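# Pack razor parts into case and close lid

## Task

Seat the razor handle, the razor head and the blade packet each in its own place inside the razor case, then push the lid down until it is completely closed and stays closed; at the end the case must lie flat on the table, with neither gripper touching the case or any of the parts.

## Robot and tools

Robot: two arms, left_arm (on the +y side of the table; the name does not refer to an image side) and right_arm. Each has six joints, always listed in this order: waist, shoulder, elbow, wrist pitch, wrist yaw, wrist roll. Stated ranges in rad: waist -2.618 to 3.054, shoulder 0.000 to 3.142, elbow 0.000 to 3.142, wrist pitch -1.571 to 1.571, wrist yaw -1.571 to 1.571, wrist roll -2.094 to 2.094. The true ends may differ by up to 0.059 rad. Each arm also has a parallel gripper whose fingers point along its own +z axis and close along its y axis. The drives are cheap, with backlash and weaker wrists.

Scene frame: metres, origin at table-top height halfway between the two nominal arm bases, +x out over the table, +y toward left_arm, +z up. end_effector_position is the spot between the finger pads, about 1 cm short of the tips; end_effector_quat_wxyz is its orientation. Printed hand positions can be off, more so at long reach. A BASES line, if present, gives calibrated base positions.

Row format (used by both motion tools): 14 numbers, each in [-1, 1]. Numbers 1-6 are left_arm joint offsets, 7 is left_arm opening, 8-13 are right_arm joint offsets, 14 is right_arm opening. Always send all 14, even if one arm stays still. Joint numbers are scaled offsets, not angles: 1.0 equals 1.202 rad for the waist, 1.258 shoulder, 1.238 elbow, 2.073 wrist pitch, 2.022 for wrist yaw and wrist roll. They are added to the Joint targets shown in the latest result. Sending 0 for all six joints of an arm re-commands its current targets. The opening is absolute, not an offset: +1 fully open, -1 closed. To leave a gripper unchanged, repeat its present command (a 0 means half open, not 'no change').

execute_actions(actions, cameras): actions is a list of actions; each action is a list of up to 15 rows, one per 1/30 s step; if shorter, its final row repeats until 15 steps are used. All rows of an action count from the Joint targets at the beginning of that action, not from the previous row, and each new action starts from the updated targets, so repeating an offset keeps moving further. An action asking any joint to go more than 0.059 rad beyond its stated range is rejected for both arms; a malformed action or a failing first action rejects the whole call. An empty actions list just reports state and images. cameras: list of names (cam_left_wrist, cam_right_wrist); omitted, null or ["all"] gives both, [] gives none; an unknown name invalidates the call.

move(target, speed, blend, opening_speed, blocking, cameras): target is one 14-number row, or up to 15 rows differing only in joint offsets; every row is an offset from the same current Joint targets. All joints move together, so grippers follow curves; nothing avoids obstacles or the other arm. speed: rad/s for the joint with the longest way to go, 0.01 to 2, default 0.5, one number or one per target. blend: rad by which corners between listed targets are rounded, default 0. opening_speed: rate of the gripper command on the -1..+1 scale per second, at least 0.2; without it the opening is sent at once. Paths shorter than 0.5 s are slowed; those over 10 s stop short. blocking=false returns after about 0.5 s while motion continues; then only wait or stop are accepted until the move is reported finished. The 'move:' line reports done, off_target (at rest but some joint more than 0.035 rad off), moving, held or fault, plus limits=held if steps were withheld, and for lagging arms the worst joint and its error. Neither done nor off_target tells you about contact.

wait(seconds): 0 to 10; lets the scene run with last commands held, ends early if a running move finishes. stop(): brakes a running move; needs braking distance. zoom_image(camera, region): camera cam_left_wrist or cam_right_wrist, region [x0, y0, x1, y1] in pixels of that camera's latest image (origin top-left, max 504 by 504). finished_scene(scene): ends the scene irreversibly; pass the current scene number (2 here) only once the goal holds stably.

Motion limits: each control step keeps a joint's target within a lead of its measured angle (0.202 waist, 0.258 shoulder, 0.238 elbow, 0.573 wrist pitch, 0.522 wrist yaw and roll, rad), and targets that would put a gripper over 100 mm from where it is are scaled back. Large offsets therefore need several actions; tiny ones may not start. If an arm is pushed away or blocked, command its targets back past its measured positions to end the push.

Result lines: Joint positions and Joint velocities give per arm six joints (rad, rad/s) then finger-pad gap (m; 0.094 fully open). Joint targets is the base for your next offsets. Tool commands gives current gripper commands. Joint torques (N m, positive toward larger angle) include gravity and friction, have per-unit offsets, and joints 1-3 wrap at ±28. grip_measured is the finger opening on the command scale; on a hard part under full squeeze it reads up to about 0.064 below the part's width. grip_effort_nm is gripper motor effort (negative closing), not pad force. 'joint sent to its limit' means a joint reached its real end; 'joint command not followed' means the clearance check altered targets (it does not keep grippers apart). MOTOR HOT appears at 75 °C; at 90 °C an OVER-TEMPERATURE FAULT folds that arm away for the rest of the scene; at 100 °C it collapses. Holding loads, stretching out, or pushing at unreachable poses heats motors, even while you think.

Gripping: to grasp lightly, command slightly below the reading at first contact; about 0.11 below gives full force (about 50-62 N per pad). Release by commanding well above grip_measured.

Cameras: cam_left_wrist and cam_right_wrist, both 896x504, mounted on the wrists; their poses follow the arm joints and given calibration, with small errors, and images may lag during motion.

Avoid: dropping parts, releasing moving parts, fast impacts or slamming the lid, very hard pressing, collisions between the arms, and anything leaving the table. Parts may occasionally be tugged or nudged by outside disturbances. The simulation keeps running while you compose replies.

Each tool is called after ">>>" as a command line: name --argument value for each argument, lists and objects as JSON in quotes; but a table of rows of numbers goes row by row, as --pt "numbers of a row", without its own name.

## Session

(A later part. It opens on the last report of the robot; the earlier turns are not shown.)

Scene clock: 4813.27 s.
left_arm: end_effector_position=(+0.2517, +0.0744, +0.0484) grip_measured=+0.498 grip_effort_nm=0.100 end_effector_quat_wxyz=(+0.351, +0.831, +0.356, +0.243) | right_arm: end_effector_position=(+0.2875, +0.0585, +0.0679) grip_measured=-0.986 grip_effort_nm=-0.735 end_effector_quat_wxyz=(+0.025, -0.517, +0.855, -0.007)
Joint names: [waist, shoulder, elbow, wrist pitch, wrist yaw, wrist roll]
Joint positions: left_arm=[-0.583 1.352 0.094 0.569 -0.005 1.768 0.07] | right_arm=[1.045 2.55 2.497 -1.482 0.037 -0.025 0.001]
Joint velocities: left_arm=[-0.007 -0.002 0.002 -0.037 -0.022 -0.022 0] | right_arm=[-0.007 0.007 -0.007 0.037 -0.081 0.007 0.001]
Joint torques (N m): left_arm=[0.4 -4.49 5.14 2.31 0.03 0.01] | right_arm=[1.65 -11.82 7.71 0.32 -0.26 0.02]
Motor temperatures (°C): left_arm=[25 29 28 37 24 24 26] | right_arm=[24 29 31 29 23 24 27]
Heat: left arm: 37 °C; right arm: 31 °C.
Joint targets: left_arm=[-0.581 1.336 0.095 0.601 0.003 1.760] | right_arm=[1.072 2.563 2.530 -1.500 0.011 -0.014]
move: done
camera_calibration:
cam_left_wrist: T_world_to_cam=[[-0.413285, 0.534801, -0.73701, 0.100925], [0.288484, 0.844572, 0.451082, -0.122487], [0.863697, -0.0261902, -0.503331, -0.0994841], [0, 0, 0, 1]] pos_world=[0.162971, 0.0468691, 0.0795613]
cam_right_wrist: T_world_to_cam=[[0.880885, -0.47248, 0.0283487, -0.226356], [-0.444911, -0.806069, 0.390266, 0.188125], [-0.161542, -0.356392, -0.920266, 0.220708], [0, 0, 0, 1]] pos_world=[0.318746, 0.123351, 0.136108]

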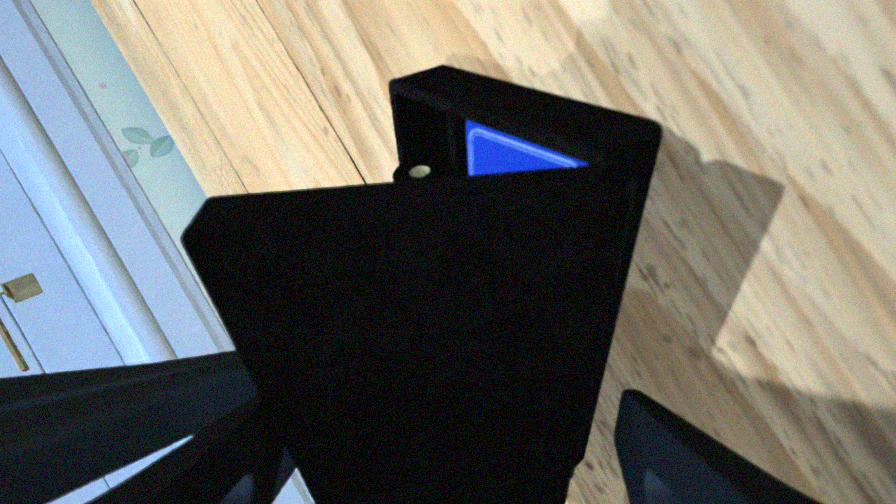

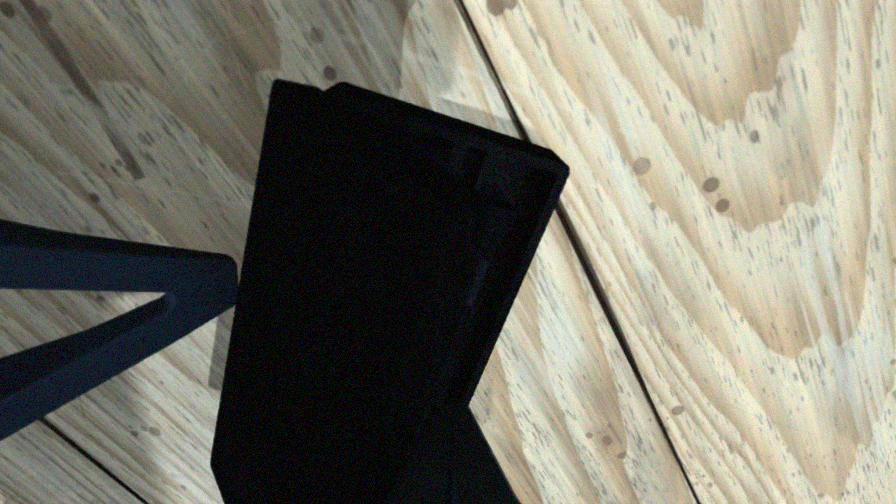

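>>> move --target '[0,-0.556,0,-0.338,0,0,0.8,0,0,0,0,0,0,-1]' --opening_speed 1 --speed 0.4

>>> move --target '[0,0,0,0,0,0,0.8,0.06,0,0,0,0,0,-1]' --speed 0.2

Scene clock: 4827.20 s.
left_arm: end_effector_position=(+0.2009, +0.1038, +0.0656) grip_measured=+0.798 grip_effort_nm=0.085 end_effector_quat_wxyz=(+0.318, +0.851, +0.358, +0.216) | right_arm: end_effector_position=(+0.2434, +0.0872, +0.0833) grip_measured=-0.986 grip_effort_nm=-0.735 end_effector_quat_wxyz=(+0.012, -0.546, +0.836, +0.052)
Joint names: [waist, shoulder, elbow, wrist pitch, wrist yaw, wrist roll]
Joint positions: left_arm=[-0.587 0.692 0.082 -0.171 0.002 1.773 0.084] | right_arm=[1.11 2.539 2.535 -1.491 -0.076 -0.025 0.001]
Joint velocities: left_arm=[-0.012 0.002 -0.002 -0.007 -0.007 -0.022 0] | right_arm=[-0.007 0.002 -0.007 0.066 -0.081 0.037 0]
Joint torques (N m): left_arm=[0.27 -4.51 8.08 2.61 0.06 -0.03] | right_arm=[-2.41 -11.02 4.3 0.47 0.89 0.02]
Motor temperatures (°C): left_arm=[25 29 29 38 24 24 26] | right_arm=[24 30 30 29 24 24 27]
Heat: left arm: 38 °C; right arm: 30 °C.
Joint targets: left_arm=[-0.581 0.636 0.095 -0.100 0.003 1.760] | right_arm=[1.072 2.563 2.530 -1.500 0.011 -0.014]
move: off_target (left_arm, right_arm); left_arm: the wrist pitch is farthest, 0.071 rad from its target; right_arm: the wrist yaw is farthest, 0.087 rad from its target
camera_calibration:
cam_left_wrist: T_world_to_cam=[[-0.461323, 0.574712, -0.675935, 0.0783568], [0.335639, 0.818274, 0.466663, -0.148238], [0.821296, -0.0115883, -0.570384, -0.0348432], [0, 0, 0, 1]] pos_world=[0.114519, 0.0758633, 0.102267]
cam_right_wrist: T_world_to_cam=[[0.90971, -0.406625, -0.0841592, -0.177801], [-0.355023, -0.866759, 0.350267, 0.172379], [-0.215373, -0.288763, -0.932861, 0.246232], [0, 0, 0, 1]] pos_world=[0.275977, 0.148215, 0.154358]

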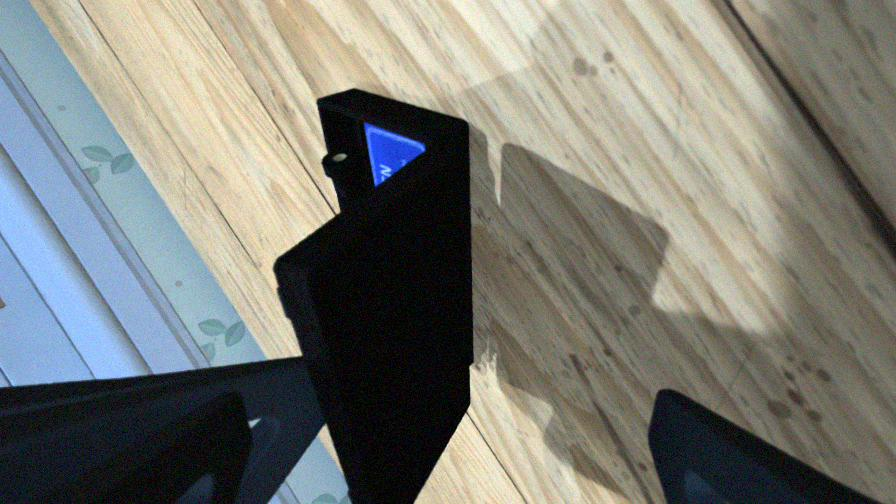

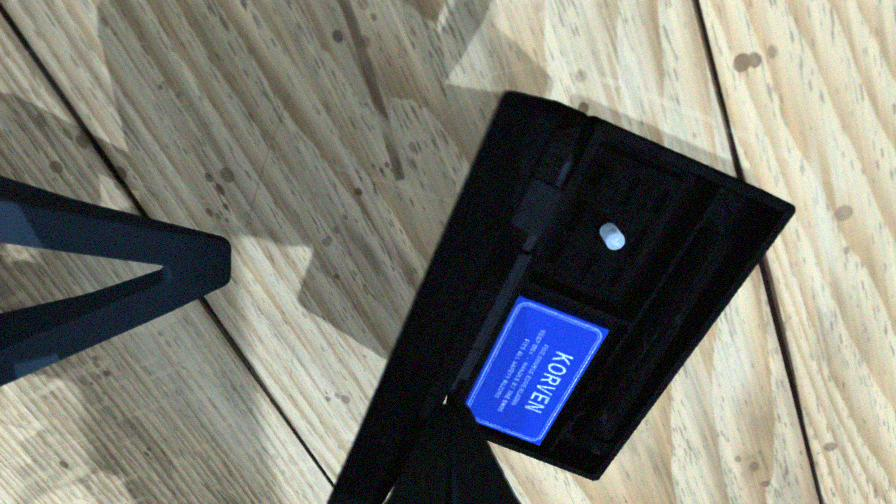

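Scene clock: 4828.10 s.
left_arm: end_effector_position=(+0.1987, +0.1044, +0.0642) grip_measured=+0.798 grip_effort_nm=0.090 end_effector_quat_wxyz=(+0.316, +0.851, +0.363, +0.211) | right_arm: end_effector_position=(+0.2413, +0.0880, +0.0822) grip_measured=-0.986 grip_effort_nm=-0.735 end_effector_quat_wxyz=(+0.018, -0.546, +0.837, +0.041)
Joint names: [waist, shoulder, elbow, wrist pitch, wrist yaw, wrist roll]
Joint positions: left_arm=[-0.59 0.684 0.082 -0.188 0.002 1.759 0.084] | right_arm=[1.123 2.54 2.535 -1.491 -0.05 -0.013 0.001]
Joint velocities: left_arm=[0.007 -0.007 0.007 0.007 0.066 -0.051 -0.001] | right_arm=[-0.007 -0.017 -0.012 -0.066 -0.007 -0.037 0.001]
Joint torques (N m): left_arm=[0.23 -3.75 8.16 2.77 0.03 -0.05] | right_arm=[1.22 -11.03 4.27 0.47 0.62 0.02]
Motor temperatures (°C): left_arm=[25 29 29 38 24 24 26] | right_arm=[24 30 30 29 24 24 27]
Heat: left arm: 38 °C; right arm: 30 °C.
Joint targets: left_arm=[-0.581 0.636 0.095 -0.100 0.003 1.760] | right_arm=[1.144 2.563 2.530 -1.500 0.011 -0.014]
move: off_target (left_arm, right_arm); left_arm: the wrist pitch is farthest, 0.088 rad from its target; right_arm: the wrist yaw is farthest, 0.061 rad from its target
camera_calibration:
cam_left_wrist: T_world_to_cam=[[-0.47395, 0.569432, -0.671653, 0.0788292], [0.336192, 0.822, 0.459664, -0.147399], [0.813846, -0.00794663, -0.581026, -0.0320002], [0, 0, 0, 1]] pos_world=[0.112959, 0.0760197, 0.102107]
cam_right_wrist: T_world_to_cam=[[0.91112, -0.40787, -0.0591796, -0.177894], [-0.363001, -0.862166, 0.353413, 0.173908], [-0.195169, -0.300519, -0.933594, 0.241249], [0, 0, 0, 1]] pos_world=[0.272295, 0.149879, 0.153239]

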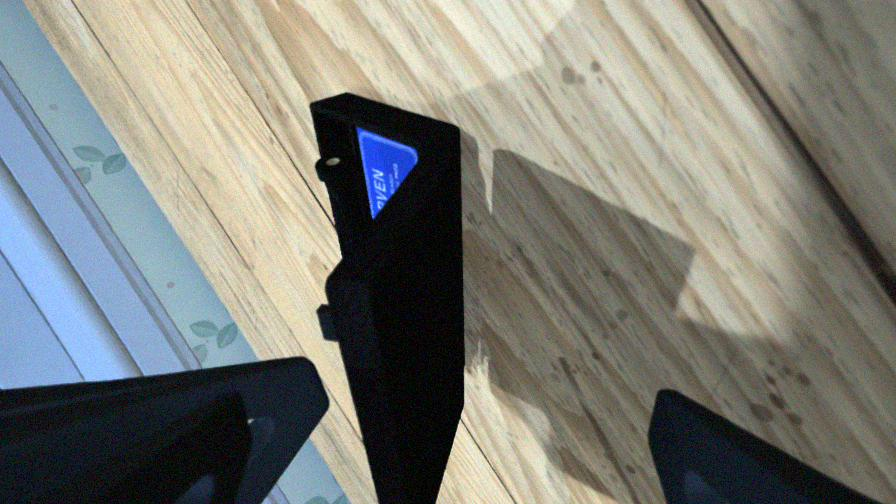

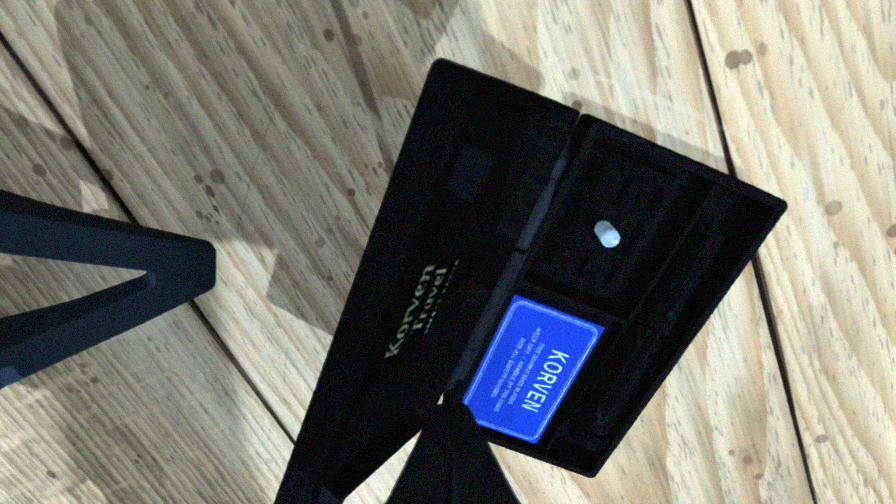

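>>> zoom_image --camera "cam_left_wrist" --region '[280, 70, 500, 290]'

>>> zoom_image --camera "cam_right_wrist" --region '[500, 100, 860, 480]'

Scaled by 2.291 from the camera's 896x504 image, which has a finer 1280x720 frame.

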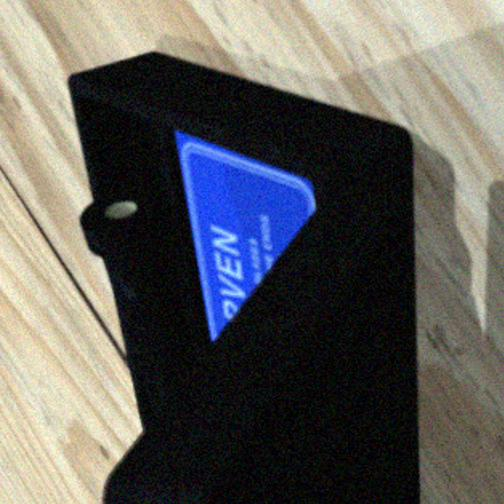

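Scaled by 1.326 from the camera's 896x504 image, which has a finer 1280x720 frame.

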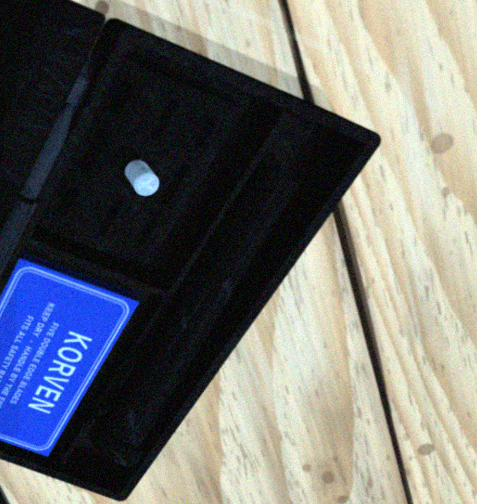

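>>> move --target '[0,0,0,0,0,0,0.8,-0.3,0,0,0,0,0,-1]' --speed 0.4

>>> move --pt "0 0.2 0.6 -0.45 0 0 0.8 0 0 0 0 0 0 -1" --pt "0 0.727 0.881 -0.526 0 0 0.8 0 0 0 0 0 0 -1" --blend 0.1 --speed 0.6

Scene clock: 4852.93 s.
left_arm: end_effector_position=(+0.2099, +0.1020, +0.0813) grip_measured=+0.799 grip_effort_nm=0.061 end_effector_quat_wxyz=(+0.343, +0.835, +0.357, +0.241) | right_arm: end_effector_position=(+0.3923, -0.0144, +0.0746) grip_measured=-0.986 grip_effort_nm=-0.740 end_effector_quat_wxyz=(+0.027, -0.392, +0.919, +0.011)
Joint names: [waist, shoulder, elbow, wrist pitch, wrist yaw, wrist roll]
Joint positions: left_arm=[-0.583 0.638 0.083 -0.151 -0.01 1.771 0.085] | right_arm=[0.775 2.556 2.535 -1.491 0 -0.013 0.001]
Joint velocities: left_arm=[0.002 -0.002 -0.002 -0.037 -0.066 0.007 0] | right_arm=[0.007 -0.012 0.002 -0.037 -0.007 -0.037 0]
Joint torques (N m): left_arm=[0.29 -0.75 8.35 2.49 0.04 -0.03] | right_arm=[0.29 -12.37 4.27 0.43 0.03 0.02]
Motor temperatures (°C): left_arm=[25 29 29 39 24 24 25] | right_arm=[24 34 30 28 24 24 27]
Heat: left arm: 39 °C; right arm: 34 °C.
Joint targets: left_arm=[-0.581 0.636 0.095 -0.100 0.003 1.760] | right_arm=[0.784 2.563 2.530 -1.500 0.011 -0.014]
move: off_target (left_arm); left_arm: the wrist pitch is farthest, 0.051 rad from its target
camera_calibration:
cam_left_wrist: T_world_to_cam=[[-0.422457, 0.544059, -0.724934, 0.0931531], [0.292363, 0.838855, 0.45918, -0.149453], [0.857936, -0.0179596, -0.513443, -0.044947], [0, 0, 0, 1]] pos_world=[0.121609, 0.0738811, 0.113078]
cam_right_wrist: T_world_to_cam=[[0.715768, -0.698283, -0.00879341, -0.289014], [-0.646817, -0.667656, 0.368597, 0.256129], [-0.263256, -0.258142, -0.929548, 0.259866], [0, 0, 0, 1]] pos_world=[0.440948, 0.036275, 0.144608]

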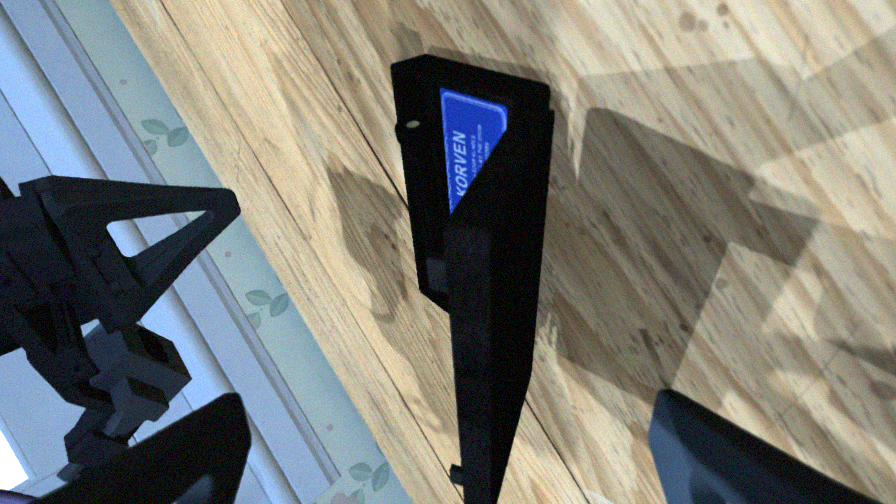

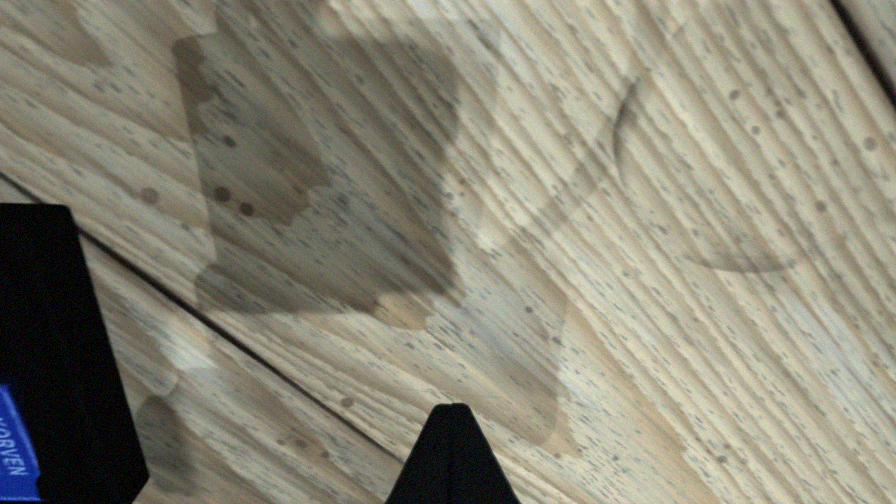

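Scene clock: 4856.33 s.
left_arm: end_effector_position=(+0.2315, +0.0882, +0.1372) grip_measured=+0.799 grip_effort_nm=0.056 end_effector_quat_wxyz=(-0.004, +0.920, +0.391, +0.003) | right_arm: end_effector_position=(+0.3927, -0.0148, +0.0746) grip_measured=-0.986 grip_effort_nm=-0.740 end_effector_quat_wxyz=(+0.028, -0.392, +0.919, +0.010)
Joint names: [waist, shoulder, elbow, wrist pitch, wrist yaw, wrist roll]
Joint positions: left_arm=[-0.583 1.551 1.145 -1.168 -0.01 1.771 0.085] | right_arm=[0.775 2.556 2.535 -1.491 0.003 -0.013 0.001]
Joint velocities: left_arm=[-0.002 0.012 0.002 -0.022 -0.037 0.037 0] | right_arm=[0.012 0.012 -0.002 -0.037 0.051 -0.037 0]
Joint torques (N m): left_arm=[0.25 -6.63 9.77 -0.01 0.05 -0.06] | right_arm=[0.29 -12.29 4.3 0.44 0.05 0.02]
Motor temperatures (°C): left_arm=[25 29 30 38 24 24 25] | right_arm=[24 34 30 28 24 24 27]
Heat: left arm: 38 °C; right arm: 34 °C.
Joint targets: left_arm=[-0.581 1.551 1.186 -1.190 0.003 1.760] | right_arm=[0.784 2.563 2.530 -1.500 0.011 -0.014]
move: off_target (left_arm); left_arm: the elbow is farthest, 0.041 rad from its target
camera_calibration:
cam_left_wrist: T_world_to_cam=[[-0.695528, 0.718007, 0.0265759, 0.0950615], [0.648838, 0.611777, 0.45248, -0.231476], [0.308626, 0.331956, -0.891378, 0.113139], [0, 0, 0, 1]] pos_world=[0.181391, 0.0357996, 0.203061]
cam_right_wrist: T_world_to_cam=[[0.715657, -0.698428, -0.00573093, -0.289748], [-0.647743, -0.666747, 0.368616, 0.256501], [-0.261273, -0.26009, -0.929564, 0.259065], [0, 0, 0, 1]] pos_world=[0.441194, 0.0360331, 0.144606]

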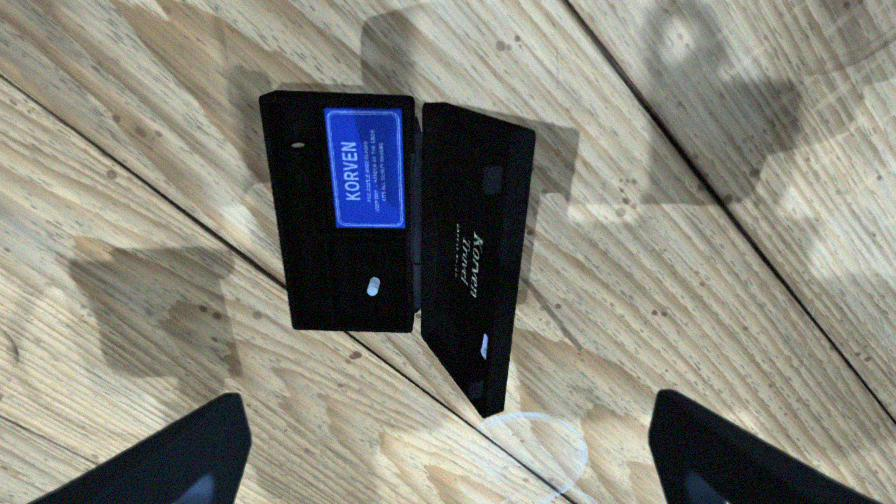

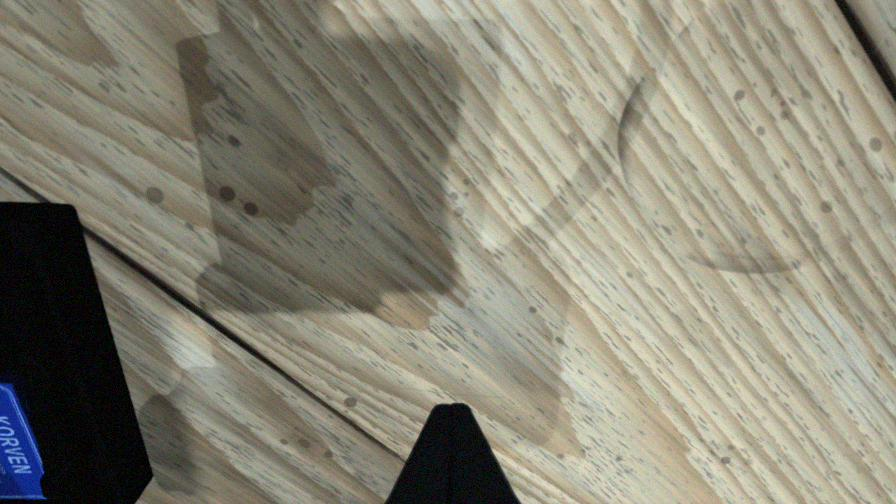

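>>> zoom_image --camera "cam_left_wrist" --region '[230, 60, 560, 350]'

>>> zoom_image --camera "cam_left_wrist" --region '[250, 80, 350, 180]'

Scaled by 1.527 from the camera's 896x504 image, which has a finer 1280x720 frame.

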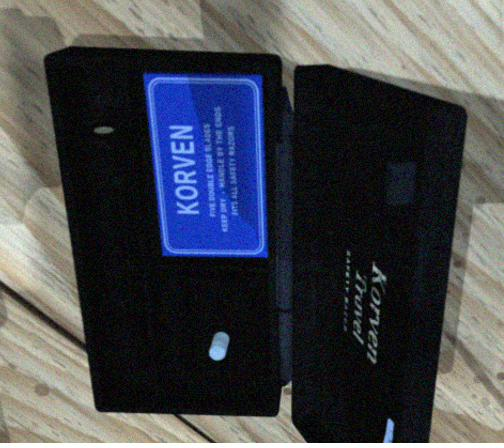

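Scaled by 5.040 from the camera's 896x504 image, which has a finer 1280x720 frame.

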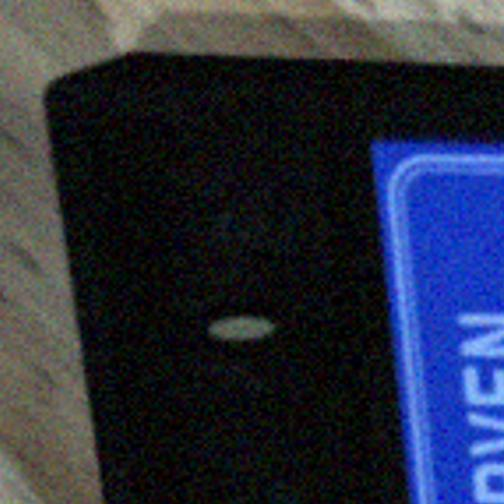

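>>> move --target '[0.6,-0.2,0,0,0,0,0.8,0,0,0,0,0,0,-1]' --speed 0.7 --cameras '[]'

>>> move --pt "0 0 0 0 0 0 0.8 0 -0.84 -1 0.34 0 0 -1" --pt "0 0 0 0 0 0 0.8 0.13 -0.84 -1 0.34 0 0 -1" --speed 0.7

Scene clock: 4886.93 s.
left_arm: end_effector_position=(+0.2665, +0.2717, +0.1931) grip_measured=+0.799 grip_effort_nm=0.051 end_effector_quat_wxyz=(+0.060, +0.716, +0.689, +0.095) | right_arm: end_effector_position=(+0.3927, -0.0148, +0.0746) grip_measured=-0.986 grip_effort_nm=-0.740 end_effector_quat_wxyz=(+0.028, -0.392, +0.919, +0.010)
Joint names: [waist, shoulder, elbow, wrist pitch, wrist yaw, wrist roll]
Joint positions: left_arm=[0.146 1.321 1.145 -1.169 -0.01 1.771 0.085] | right_arm=[0.775 2.556 2.535 -1.491 0.003 -0.013 0.001]
Joint velocities: left_arm=[-0.012 -0.012 -0.007 0.022 0.007 0.022 -0.001] | right_arm=[0.007 -0.017 -0.012 -0.139 0.051 -0.022 0.001]
Joint torques (N m): left_arm=[-0.01 -6.39 9.99 0.52 0.04 -0.04] | right_arm=[0.27 -12.26 4.29 0.44 0.05 0.02]
Motor temperatures (°C): left_arm=[25 29 30 33 24 24 25] | right_arm=[24 32 30 27 24 24 27]
Heat: left arm: 33 °C; right arm: 32 °C.
Joint targets: left_arm=[0.140 1.299 1.186 -1.190 0.003 1.760] | right_arm=[0.784 2.563 2.530 -1.500 0.011 -0.014]
move: off_target (left_arm); left_arm: the elbow is farthest, 0.041 rad from its target
No camera images: "cameras" was empty.

Scene clock: 4889.50 s.
left_arm: end_effector_position=(+0.2665, +0.2717, +0.1931) grip_measured=+0.799 grip_effort_nm=0.051 end_effector_quat_wxyz=(+0.060, +0.716, +0.689, +0.095) | right_arm: end_effector_position=(+0.2565, -0.0620, +0.1645) grip_measured=-0.986 grip_effort_nm=-0.740 end_effector_quat_wxyz=(+0.210, -0.462, +0.856, +0.101)
Joint names: [waist, shoulder, elbow, wrist pitch, wrist yaw, wrist roll]
Joint positions: left_arm=[0.146 1.321 1.145 -1.169 -0.01 1.771 0.085] | right_arm=[0.95 1.542 1.303 -0.862 0.012 -0.025 0.001]
Joint velocities: left_arm=[-0.017 -0.022 0.002 -0.066 -0.007 0.022 -0.001] | right_arm=[-0.007 -0.012 0.007 0.066 -0.037 -0.007 -0.001]
Joint torques (N m): left_arm=[-0.01 -6.45 10.18 0.52 0.02 -0.05] | right_arm=[-0.34 -8.53 4.48 1.89 0.06 0.01]
Motor temperatures (°C): left_arm=[25 29 30 33 24 24 25] | right_arm=[24 33 30 28 24 24 27]
Heat: left arm: 33 °C; right arm: 33 °C.
Joint targets: left_arm=[0.140 1.299 1.186 -1.190 0.003 1.760] | right_arm=[0.940 1.506 1.292 -0.795 0.011 -0.014]
move: off_target (left_arm, right_arm); left_arm: the elbow is farthest, 0.041 rad from its target; right_arm: the wrist pitch is farthest, 0.067 rad from its target
camera_calibration:
cam_left_wrist: T_world_to_cam=[[-0.977993, 0.0756664, -0.194435, 0.278674], [-0.030069, 0.871073, 0.490232, -0.288549], [0.206461, 0.48529, -0.849628, 0.0687649], [0, 0, 0, 1]] pos_world=[0.249668, 0.19689, 0.254065]
cam_right_wrist: T_world_to_cam=[[0.831131, -0.555987, 0.00995592, -0.248151], [-0.555429, -0.830895, -0.033353, 0.135923], [0.0268161, 0.0221909, -0.999394, 0.249881], [0, 0, 0, 1]] pos_world=[0.275041, -0.0305759, 0.256733]

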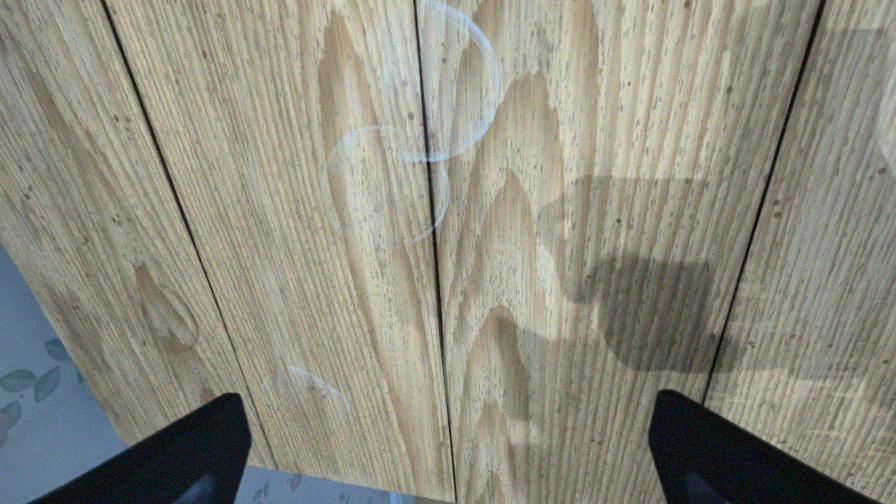

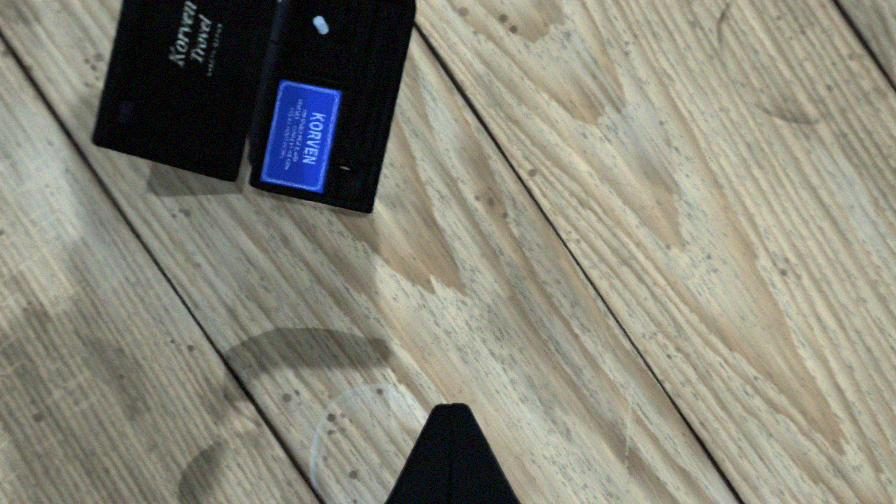

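>>> move --target '[0,0,0,0,0,0,0.8,0.04,-0.323,-0.57,0.27,0,0,-1]' --speed 0.6

>>> zoom_image --camera "cam_right_wrist" --region '[250, 0, 650, 400]'

Scene clock: 4900.27 s.
left_arm: end_effector_position=(+0.2665, +0.2717, +0.1931) grip_measured=+0.799 grip_effort_nm=0.061 end_effector_quat_wxyz=(+0.060, +0.716, +0.689, +0.095) | right_arm: end_effector_position=(+0.2123, -0.1095, +0.1009) grip_measured=-0.986 grip_effort_nm=-0.740 end_effector_quat_wxyz=(+0.313, -0.456, +0.817, +0.164)
Joint names: [waist, shoulder, elbow, wrist pitch, wrist yaw, wrist roll]
Joint positions: left_arm=[0.146 1.321 1.145 -1.169 -0.01 1.771 0.085] | right_arm=[0.975 1.131 0.596 -0.314 0.002 -0.025 0.001]
Joint velocities: left_arm=[0.012 -0.002 -0.007 -0.037 0.051 -0.051 0.001] | right_arm=[0.002 0.007 -0.002 0.022 -0.022 0.051 0]
Joint torques (N m): left_arm=[-0.03 -6.3 10.09 0.53 0.02 -0.02] | right_arm=[0.68 -4.63 4.79 2.44 0.02 0.01]
Motor temperatures (°C): left_arm=[25 29 31 32 24 24 25] | right_arm=[24 32 30 30 24 24 27]
Heat: left arm: 32 °C; right arm: 32 °C.
Joint targets: left_arm=[0.140 1.299 1.186 -1.190 0.003 1.760] | right_arm=[0.988 1.100 0.586 -0.235 0.011 -0.014]
move: off_target (left_arm, right_arm); left_arm: the elbow is farthest, 0.041 rad from its target; right_arm: the wrist pitch is farthest, 0.079 rad from its target
camera_calibration:
cam_left_wrist: T_world_to_cam=[[-0.977993, 0.0756664, -0.194435, 0.278674], [-0.030069, 0.871073, 0.490232, -0.288549], [0.206461, 0.48529, -0.849628, 0.0687649], [0, 0, 0, 1]] pos_world=[0.249668, 0.19689, 0.254065]
cam_right_wrist: T_world_to_cam=[[0.846814, -0.531869, 0.0046644, -0.237284], [-0.509303, -0.813352, -0.281193, 0.086946], [0.153351, 0.235742, -0.95964, 0.180979], [0, 0, 0, 1]] pos_world=[0.217464, -0.0981507, 0.19923]

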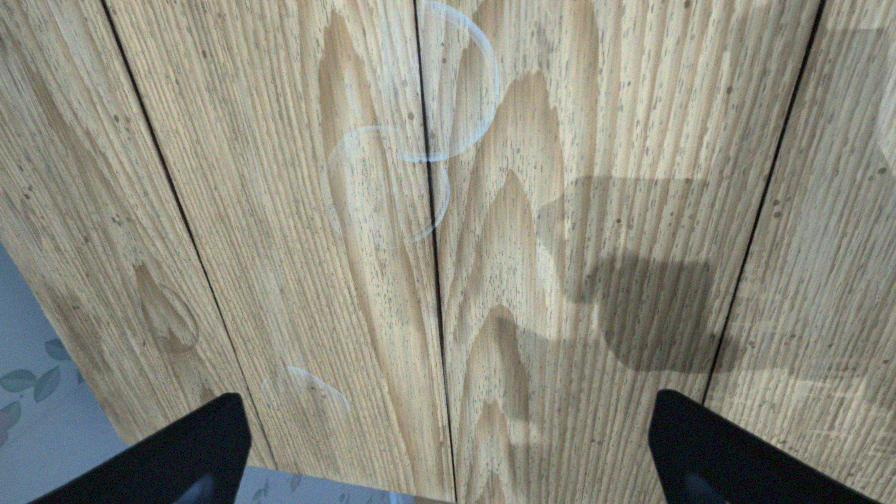

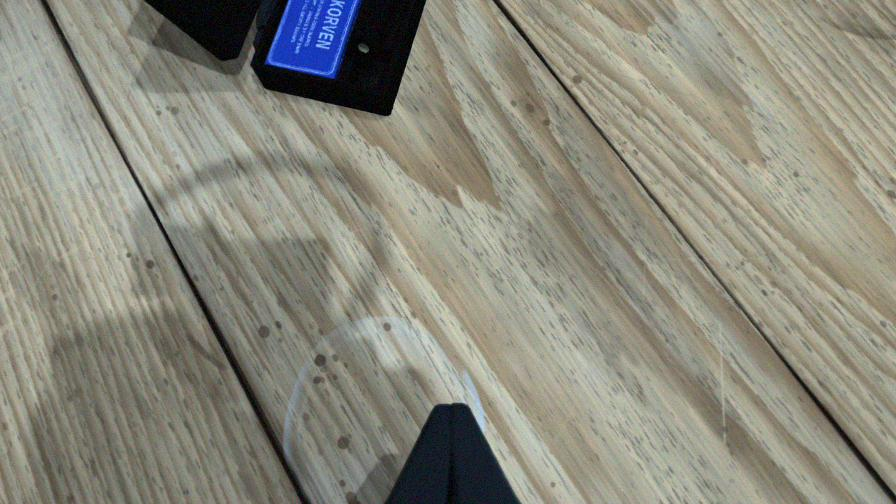

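Scaled by 1.260 from the camera's 896x504 image, which has a finer 1280x720 frame.

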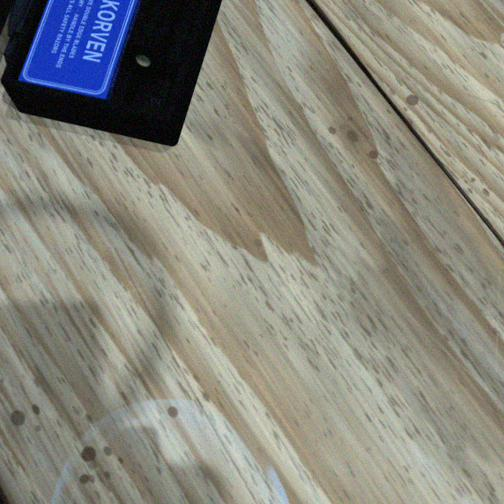

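>>> move --target '[0,0,0,0,0,0,0.8,0.0,0.12,0,0.28,0,0,-1]' --speed 0.5

>>> zoom_image --camera "cam_right_wrist" --region '[200, 0, 500, 300]'

Scene clock: 4907.47 s.
left_arm: end_effector_position=(+0.2665, +0.2717, +0.1931) grip_measured=+0.799 grip_effort_nm=0.056 end_effector_quat_wxyz=(+0.060, +0.716, +0.689, +0.095) | right_arm: end_effector_position=(+0.2579, -0.0395, +0.1738) grip_measured=-0.986 grip_effort_nm=-0.745 end_effector_quat_wxyz=(+0.489, -0.406, +0.728, +0.256)
Joint names: [waist, shoulder, elbow, wrist pitch, wrist yaw, wrist roll]
Joint positions: left_arm=[0.146 1.321 1.145 -1.169 -0.01 1.771 0.085] | right_arm=[0.975 1.25 0.596 0.253 0.002 -0.025 0.001]
Joint velocities: left_arm=[-0.002 -0.012 -0.012 0.007 0.037 0.051 0] | right_arm=[-0.007 -0.007 -0.002 0.007 -0.022 0.007 -0.001]
Joint torques (N m): left_arm=[-0.02 -6.46 10.11 0.53 0.03 -0.03] | right_arm=[0.65 -3.26 4.93 2.92 0.02 0]
Motor temperatures (°C): left_arm=[25 29 31 32 24 24 25] | right_arm=[24 31 30 32 24 24 27]
Heat: left arm: 32 °C; right arm: 32 °C.
Joint targets: left_arm=[0.140 1.299 1.186 -1.190 0.003 1.760] | right_arm=[0.988 1.251 0.586 0.345 0.011 -0.014]
move: off_target (left_arm, right_arm); left_arm: the elbow is farthest, 0.041 rad from its target; right_arm: the wrist pitch is farthest, 0.092 rad from its target
camera_calibration:
cam_left_wrist: T_world_to_cam=[[-0.977993, 0.0756664, -0.194435, 0.278674], [-0.030069, 0.871073, 0.490232, -0.288549], [0.206461, 0.48529, -0.849628, 0.0687649], [0, 0, 0, 1]] pos_world=[0.249668, 0.19689, 0.254065]
cam_right_wrist: T_world_to_cam=[[0.844817, -0.534933, 0.0113942, -0.239787], [-0.391158, -0.632003, -0.669005, 0.231691], [0.365074, 0.56073, -0.743171, 0.148092], [0, 0, 0, 1]] pos_world=[0.239139, -0.0648801, 0.267793]

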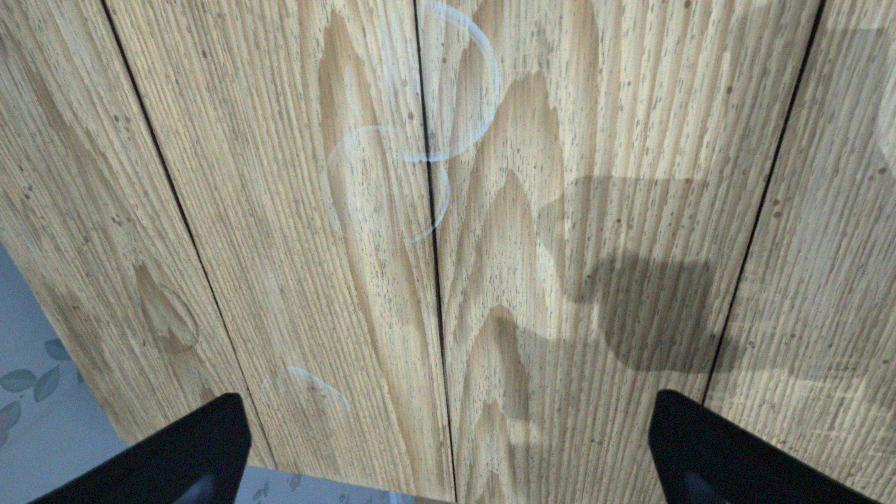

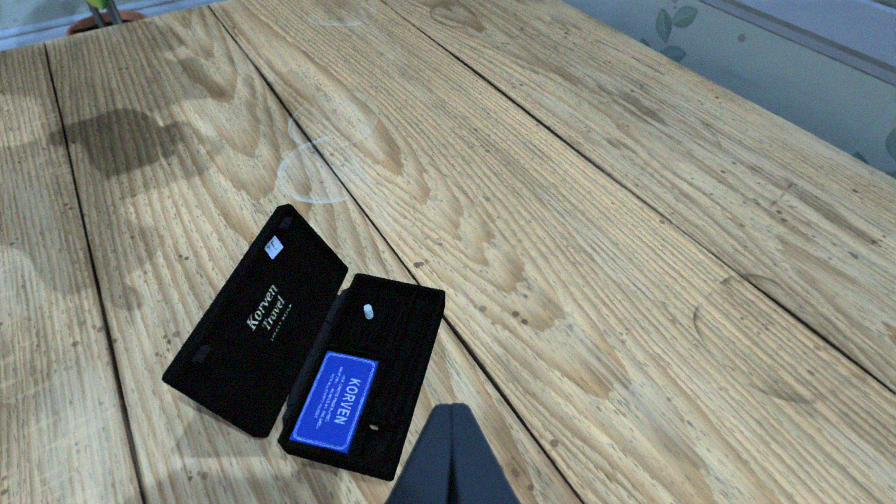

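Scaled by 1.680 from the camera's 896x504 image, which has a finer 1280x720 frame.

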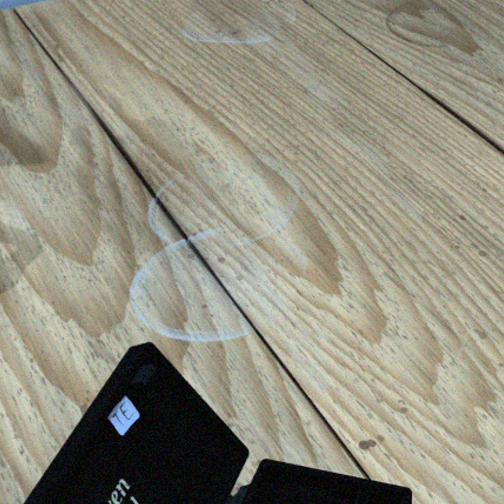

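>>> zoom_image --camera "cam_right_wrist" --region '[270, 260, 480, 490]'

>>> zoom_image --camera "cam_right_wrist" --region '[340, 370, 430, 480]'

Scaled by 2.191 from the camera's 896x504 image, which has a finer 1280x720 frame.

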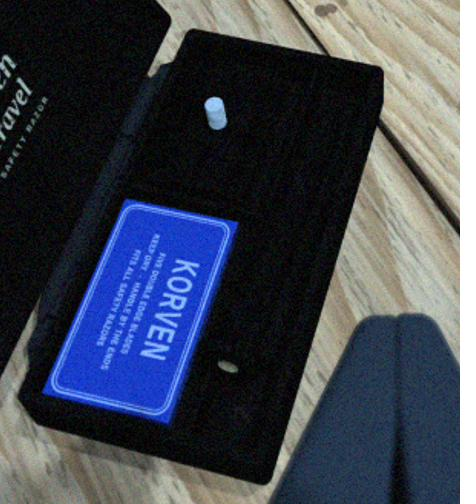

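Scaled by 4.582 from the camera's 896x504 image, which has a finer 1280x720 frame.

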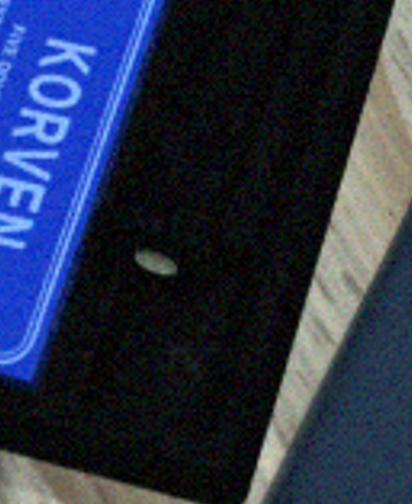

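>>> move --target '[0,0,0,0,0,0,0.8,0.06,0.3,0.62,-0.6,0,0,-1]' --speed 0.7 --cameras '[]'

>>> move --target '[0,0,0,0,0,0,0.8,0,0.58,0.742,-0.268,0,0,-1]' --speed 0.5

Scene clock: 4947.97 s.
left_arm: end_effector_position=(+0.2665, +0.2717, +0.1931) grip_measured=+0.799 grip_effort_nm=0.056 end_effector_quat_wxyz=(+0.060, +0.716, +0.689, +0.095) | right_arm: end_effector_position=(+0.2257, -0.0386, +0.1364) grip_measured=-0.986 grip_effort_nm=-0.745 end_effector_quat_wxyz=(+0.171, -0.508, +0.838, +0.097)
Joint names: [waist, shoulder, elbow, wrist pitch, wrist yaw, wrist roll]
Joint positions: left_arm=[0.146 1.321 1.145 -1.169 -0.01 1.771 0.085] | right_arm=[1.047 1.623 1.305 -0.857 0.002 -0.025 0.001]
Joint velocities: left_arm=[0.002 0.002 0.002 -0.037 -0.051 -0.037 -0.001] | right_arm=[0.007 0.002 -0.017 0.007 -0.066 -0.037 0.001]
Joint torques (N m): left_arm=[0.06 -6.43 10.11 0.53 0.04 -0.04] | right_arm=[0.58 -5.89 9.91 0.71 0.02 0.01]
Motor temperatures (°C): left_arm=[25 28 31 31 24 24 24] | right_arm=[24 28 30 37 23 24 27]
Heat: left arm: 31 °C; right arm: 37 °C.
Joint targets: left_arm=[0.140 1.299 1.186 -1.190 0.003 1.760] | right_arm=[1.060 1.628 1.353 -0.899 0.011 -0.014]
move: off_target (left_arm, right_arm); left_arm: the elbow is farthest, 0.041 rad from its target; right_arm: the elbow is farthest, 0.049 rad from its target
No camera images: "cameras" was empty.

Scene clock: 4950.57 s.
left_arm: end_effector_position=(+0.2665, +0.2717, +0.1931) grip_measured=+0.799 grip_effort_nm=0.056 end_effector_quat_wxyz=(+0.060, +0.716, +0.689, +0.095) | right_arm: end_effector_position=(+0.2642, +0.0310, +0.0905) grip_measured=-0.986 grip_effort_nm=-0.740 end_effector_quat_wxyz=(+0.008, -0.519, +0.855, +0.004)
Joint names: [waist, shoulder, elbow, wrist pitch, wrist yaw, wrist roll]
Joint positions: left_arm=[0.146 1.321 1.145 -1.169 -0.01 1.771 0.085] | right_arm=[1.047 2.35 2.227 -1.429 0.002 -0.025 0.001]
Joint velocities: left_arm=[-0.022 -0.012 0.012 -0.081 -0.037 0.022 0.001] | right_arm=[0.007 -0.027 -0.007 -0.11 -0.066 0.051 0]
Joint torques (N m): left_arm=[0.03 -6.38 10.1 0.53 0.01 -0.04] | right_arm=[0.61 -11.06 8.94 0.23 0.05 0.02]
Motor temperatures (°C): left_arm=[25 28 31 31 24 24 24] | right_arm=[24 28 30 36 23 24 27]
Heat: left arm: 31 °C; right arm: 36 °C.
Joint targets: left_arm=[0.140 1.299 1.186 -1.190 0.003 1.760] | right_arm=[1.060 2.358 2.272 -1.454 0.011 -0.014]
move: off_target (left_arm, right_arm); left_arm: the elbow is farthest, 0.041 rad from its target; right_arm: the elbow is farthest, 0.045 rad from its target
camera_calibration:
cam_left_wrist: T_world_to_cam=[[-0.977993, 0.0756664, -0.194435, 0.278674], [-0.030069, 0.871073, 0.490232, -0.288549], [0.206461, 0.48529, -0.849628, 0.0687649], [0, 0, 0, 1]] pos_world=[0.249668, 0.19689, 0.254065]
cam_right_wrist: T_world_to_cam=[[0.882478, -0.470299, -0.00719158, -0.216766], [-0.427053, -0.80755, 0.406802, 0.140536], [-0.197126, -0.355923, -0.913488, 0.236738], [0, 0, 0, 1]] pos_world=[0.297975, 0.0958055, 0.157528]

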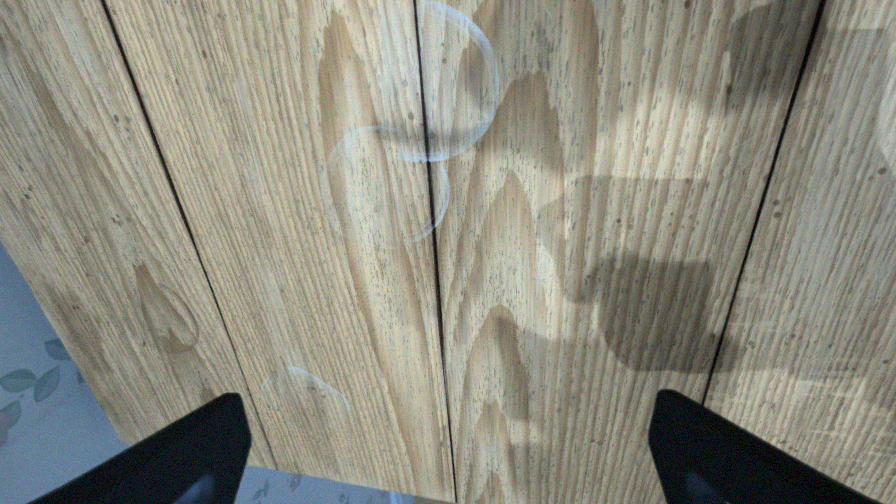

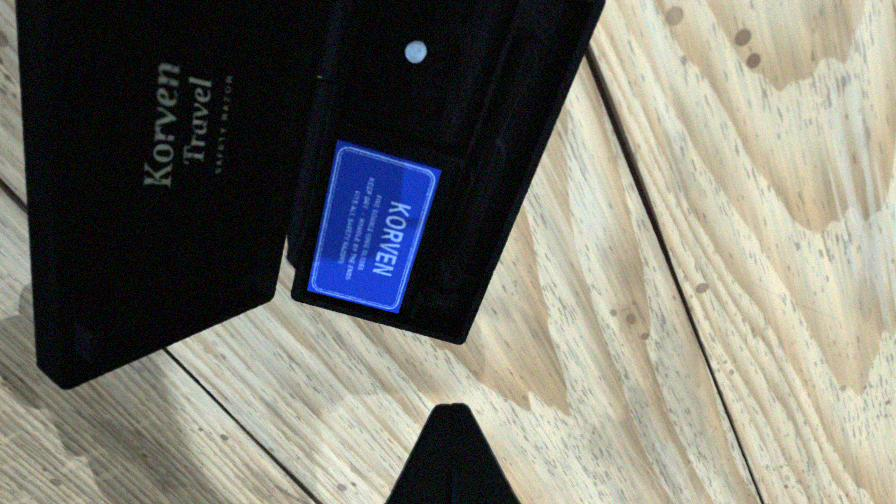

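>>> zoom_image --camera "cam_right_wrist" --region '[380, 140, 580, 350]'

>>> zoom_image --camera "cam_right_wrist" --region '[400, 0, 620, 200]'

Scaled by 2.400 from the camera's 896x504 image, which has a finer 1280x720 frame.

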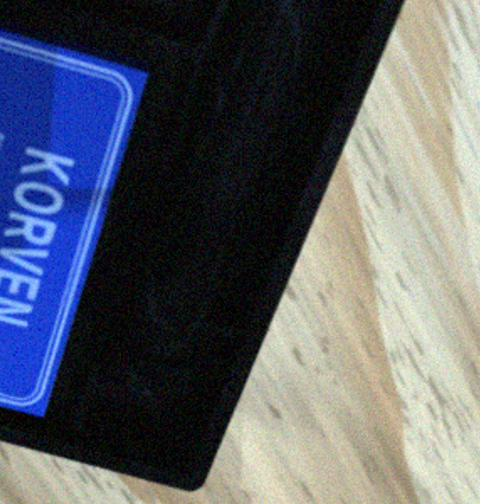

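Scaled by 2.291 from the camera's 896x504 image, which has a finer 1280x720 frame.

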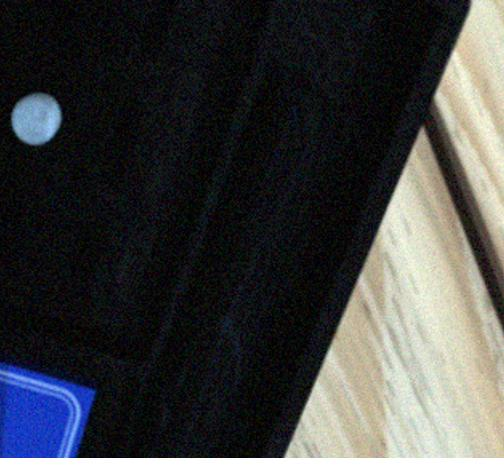

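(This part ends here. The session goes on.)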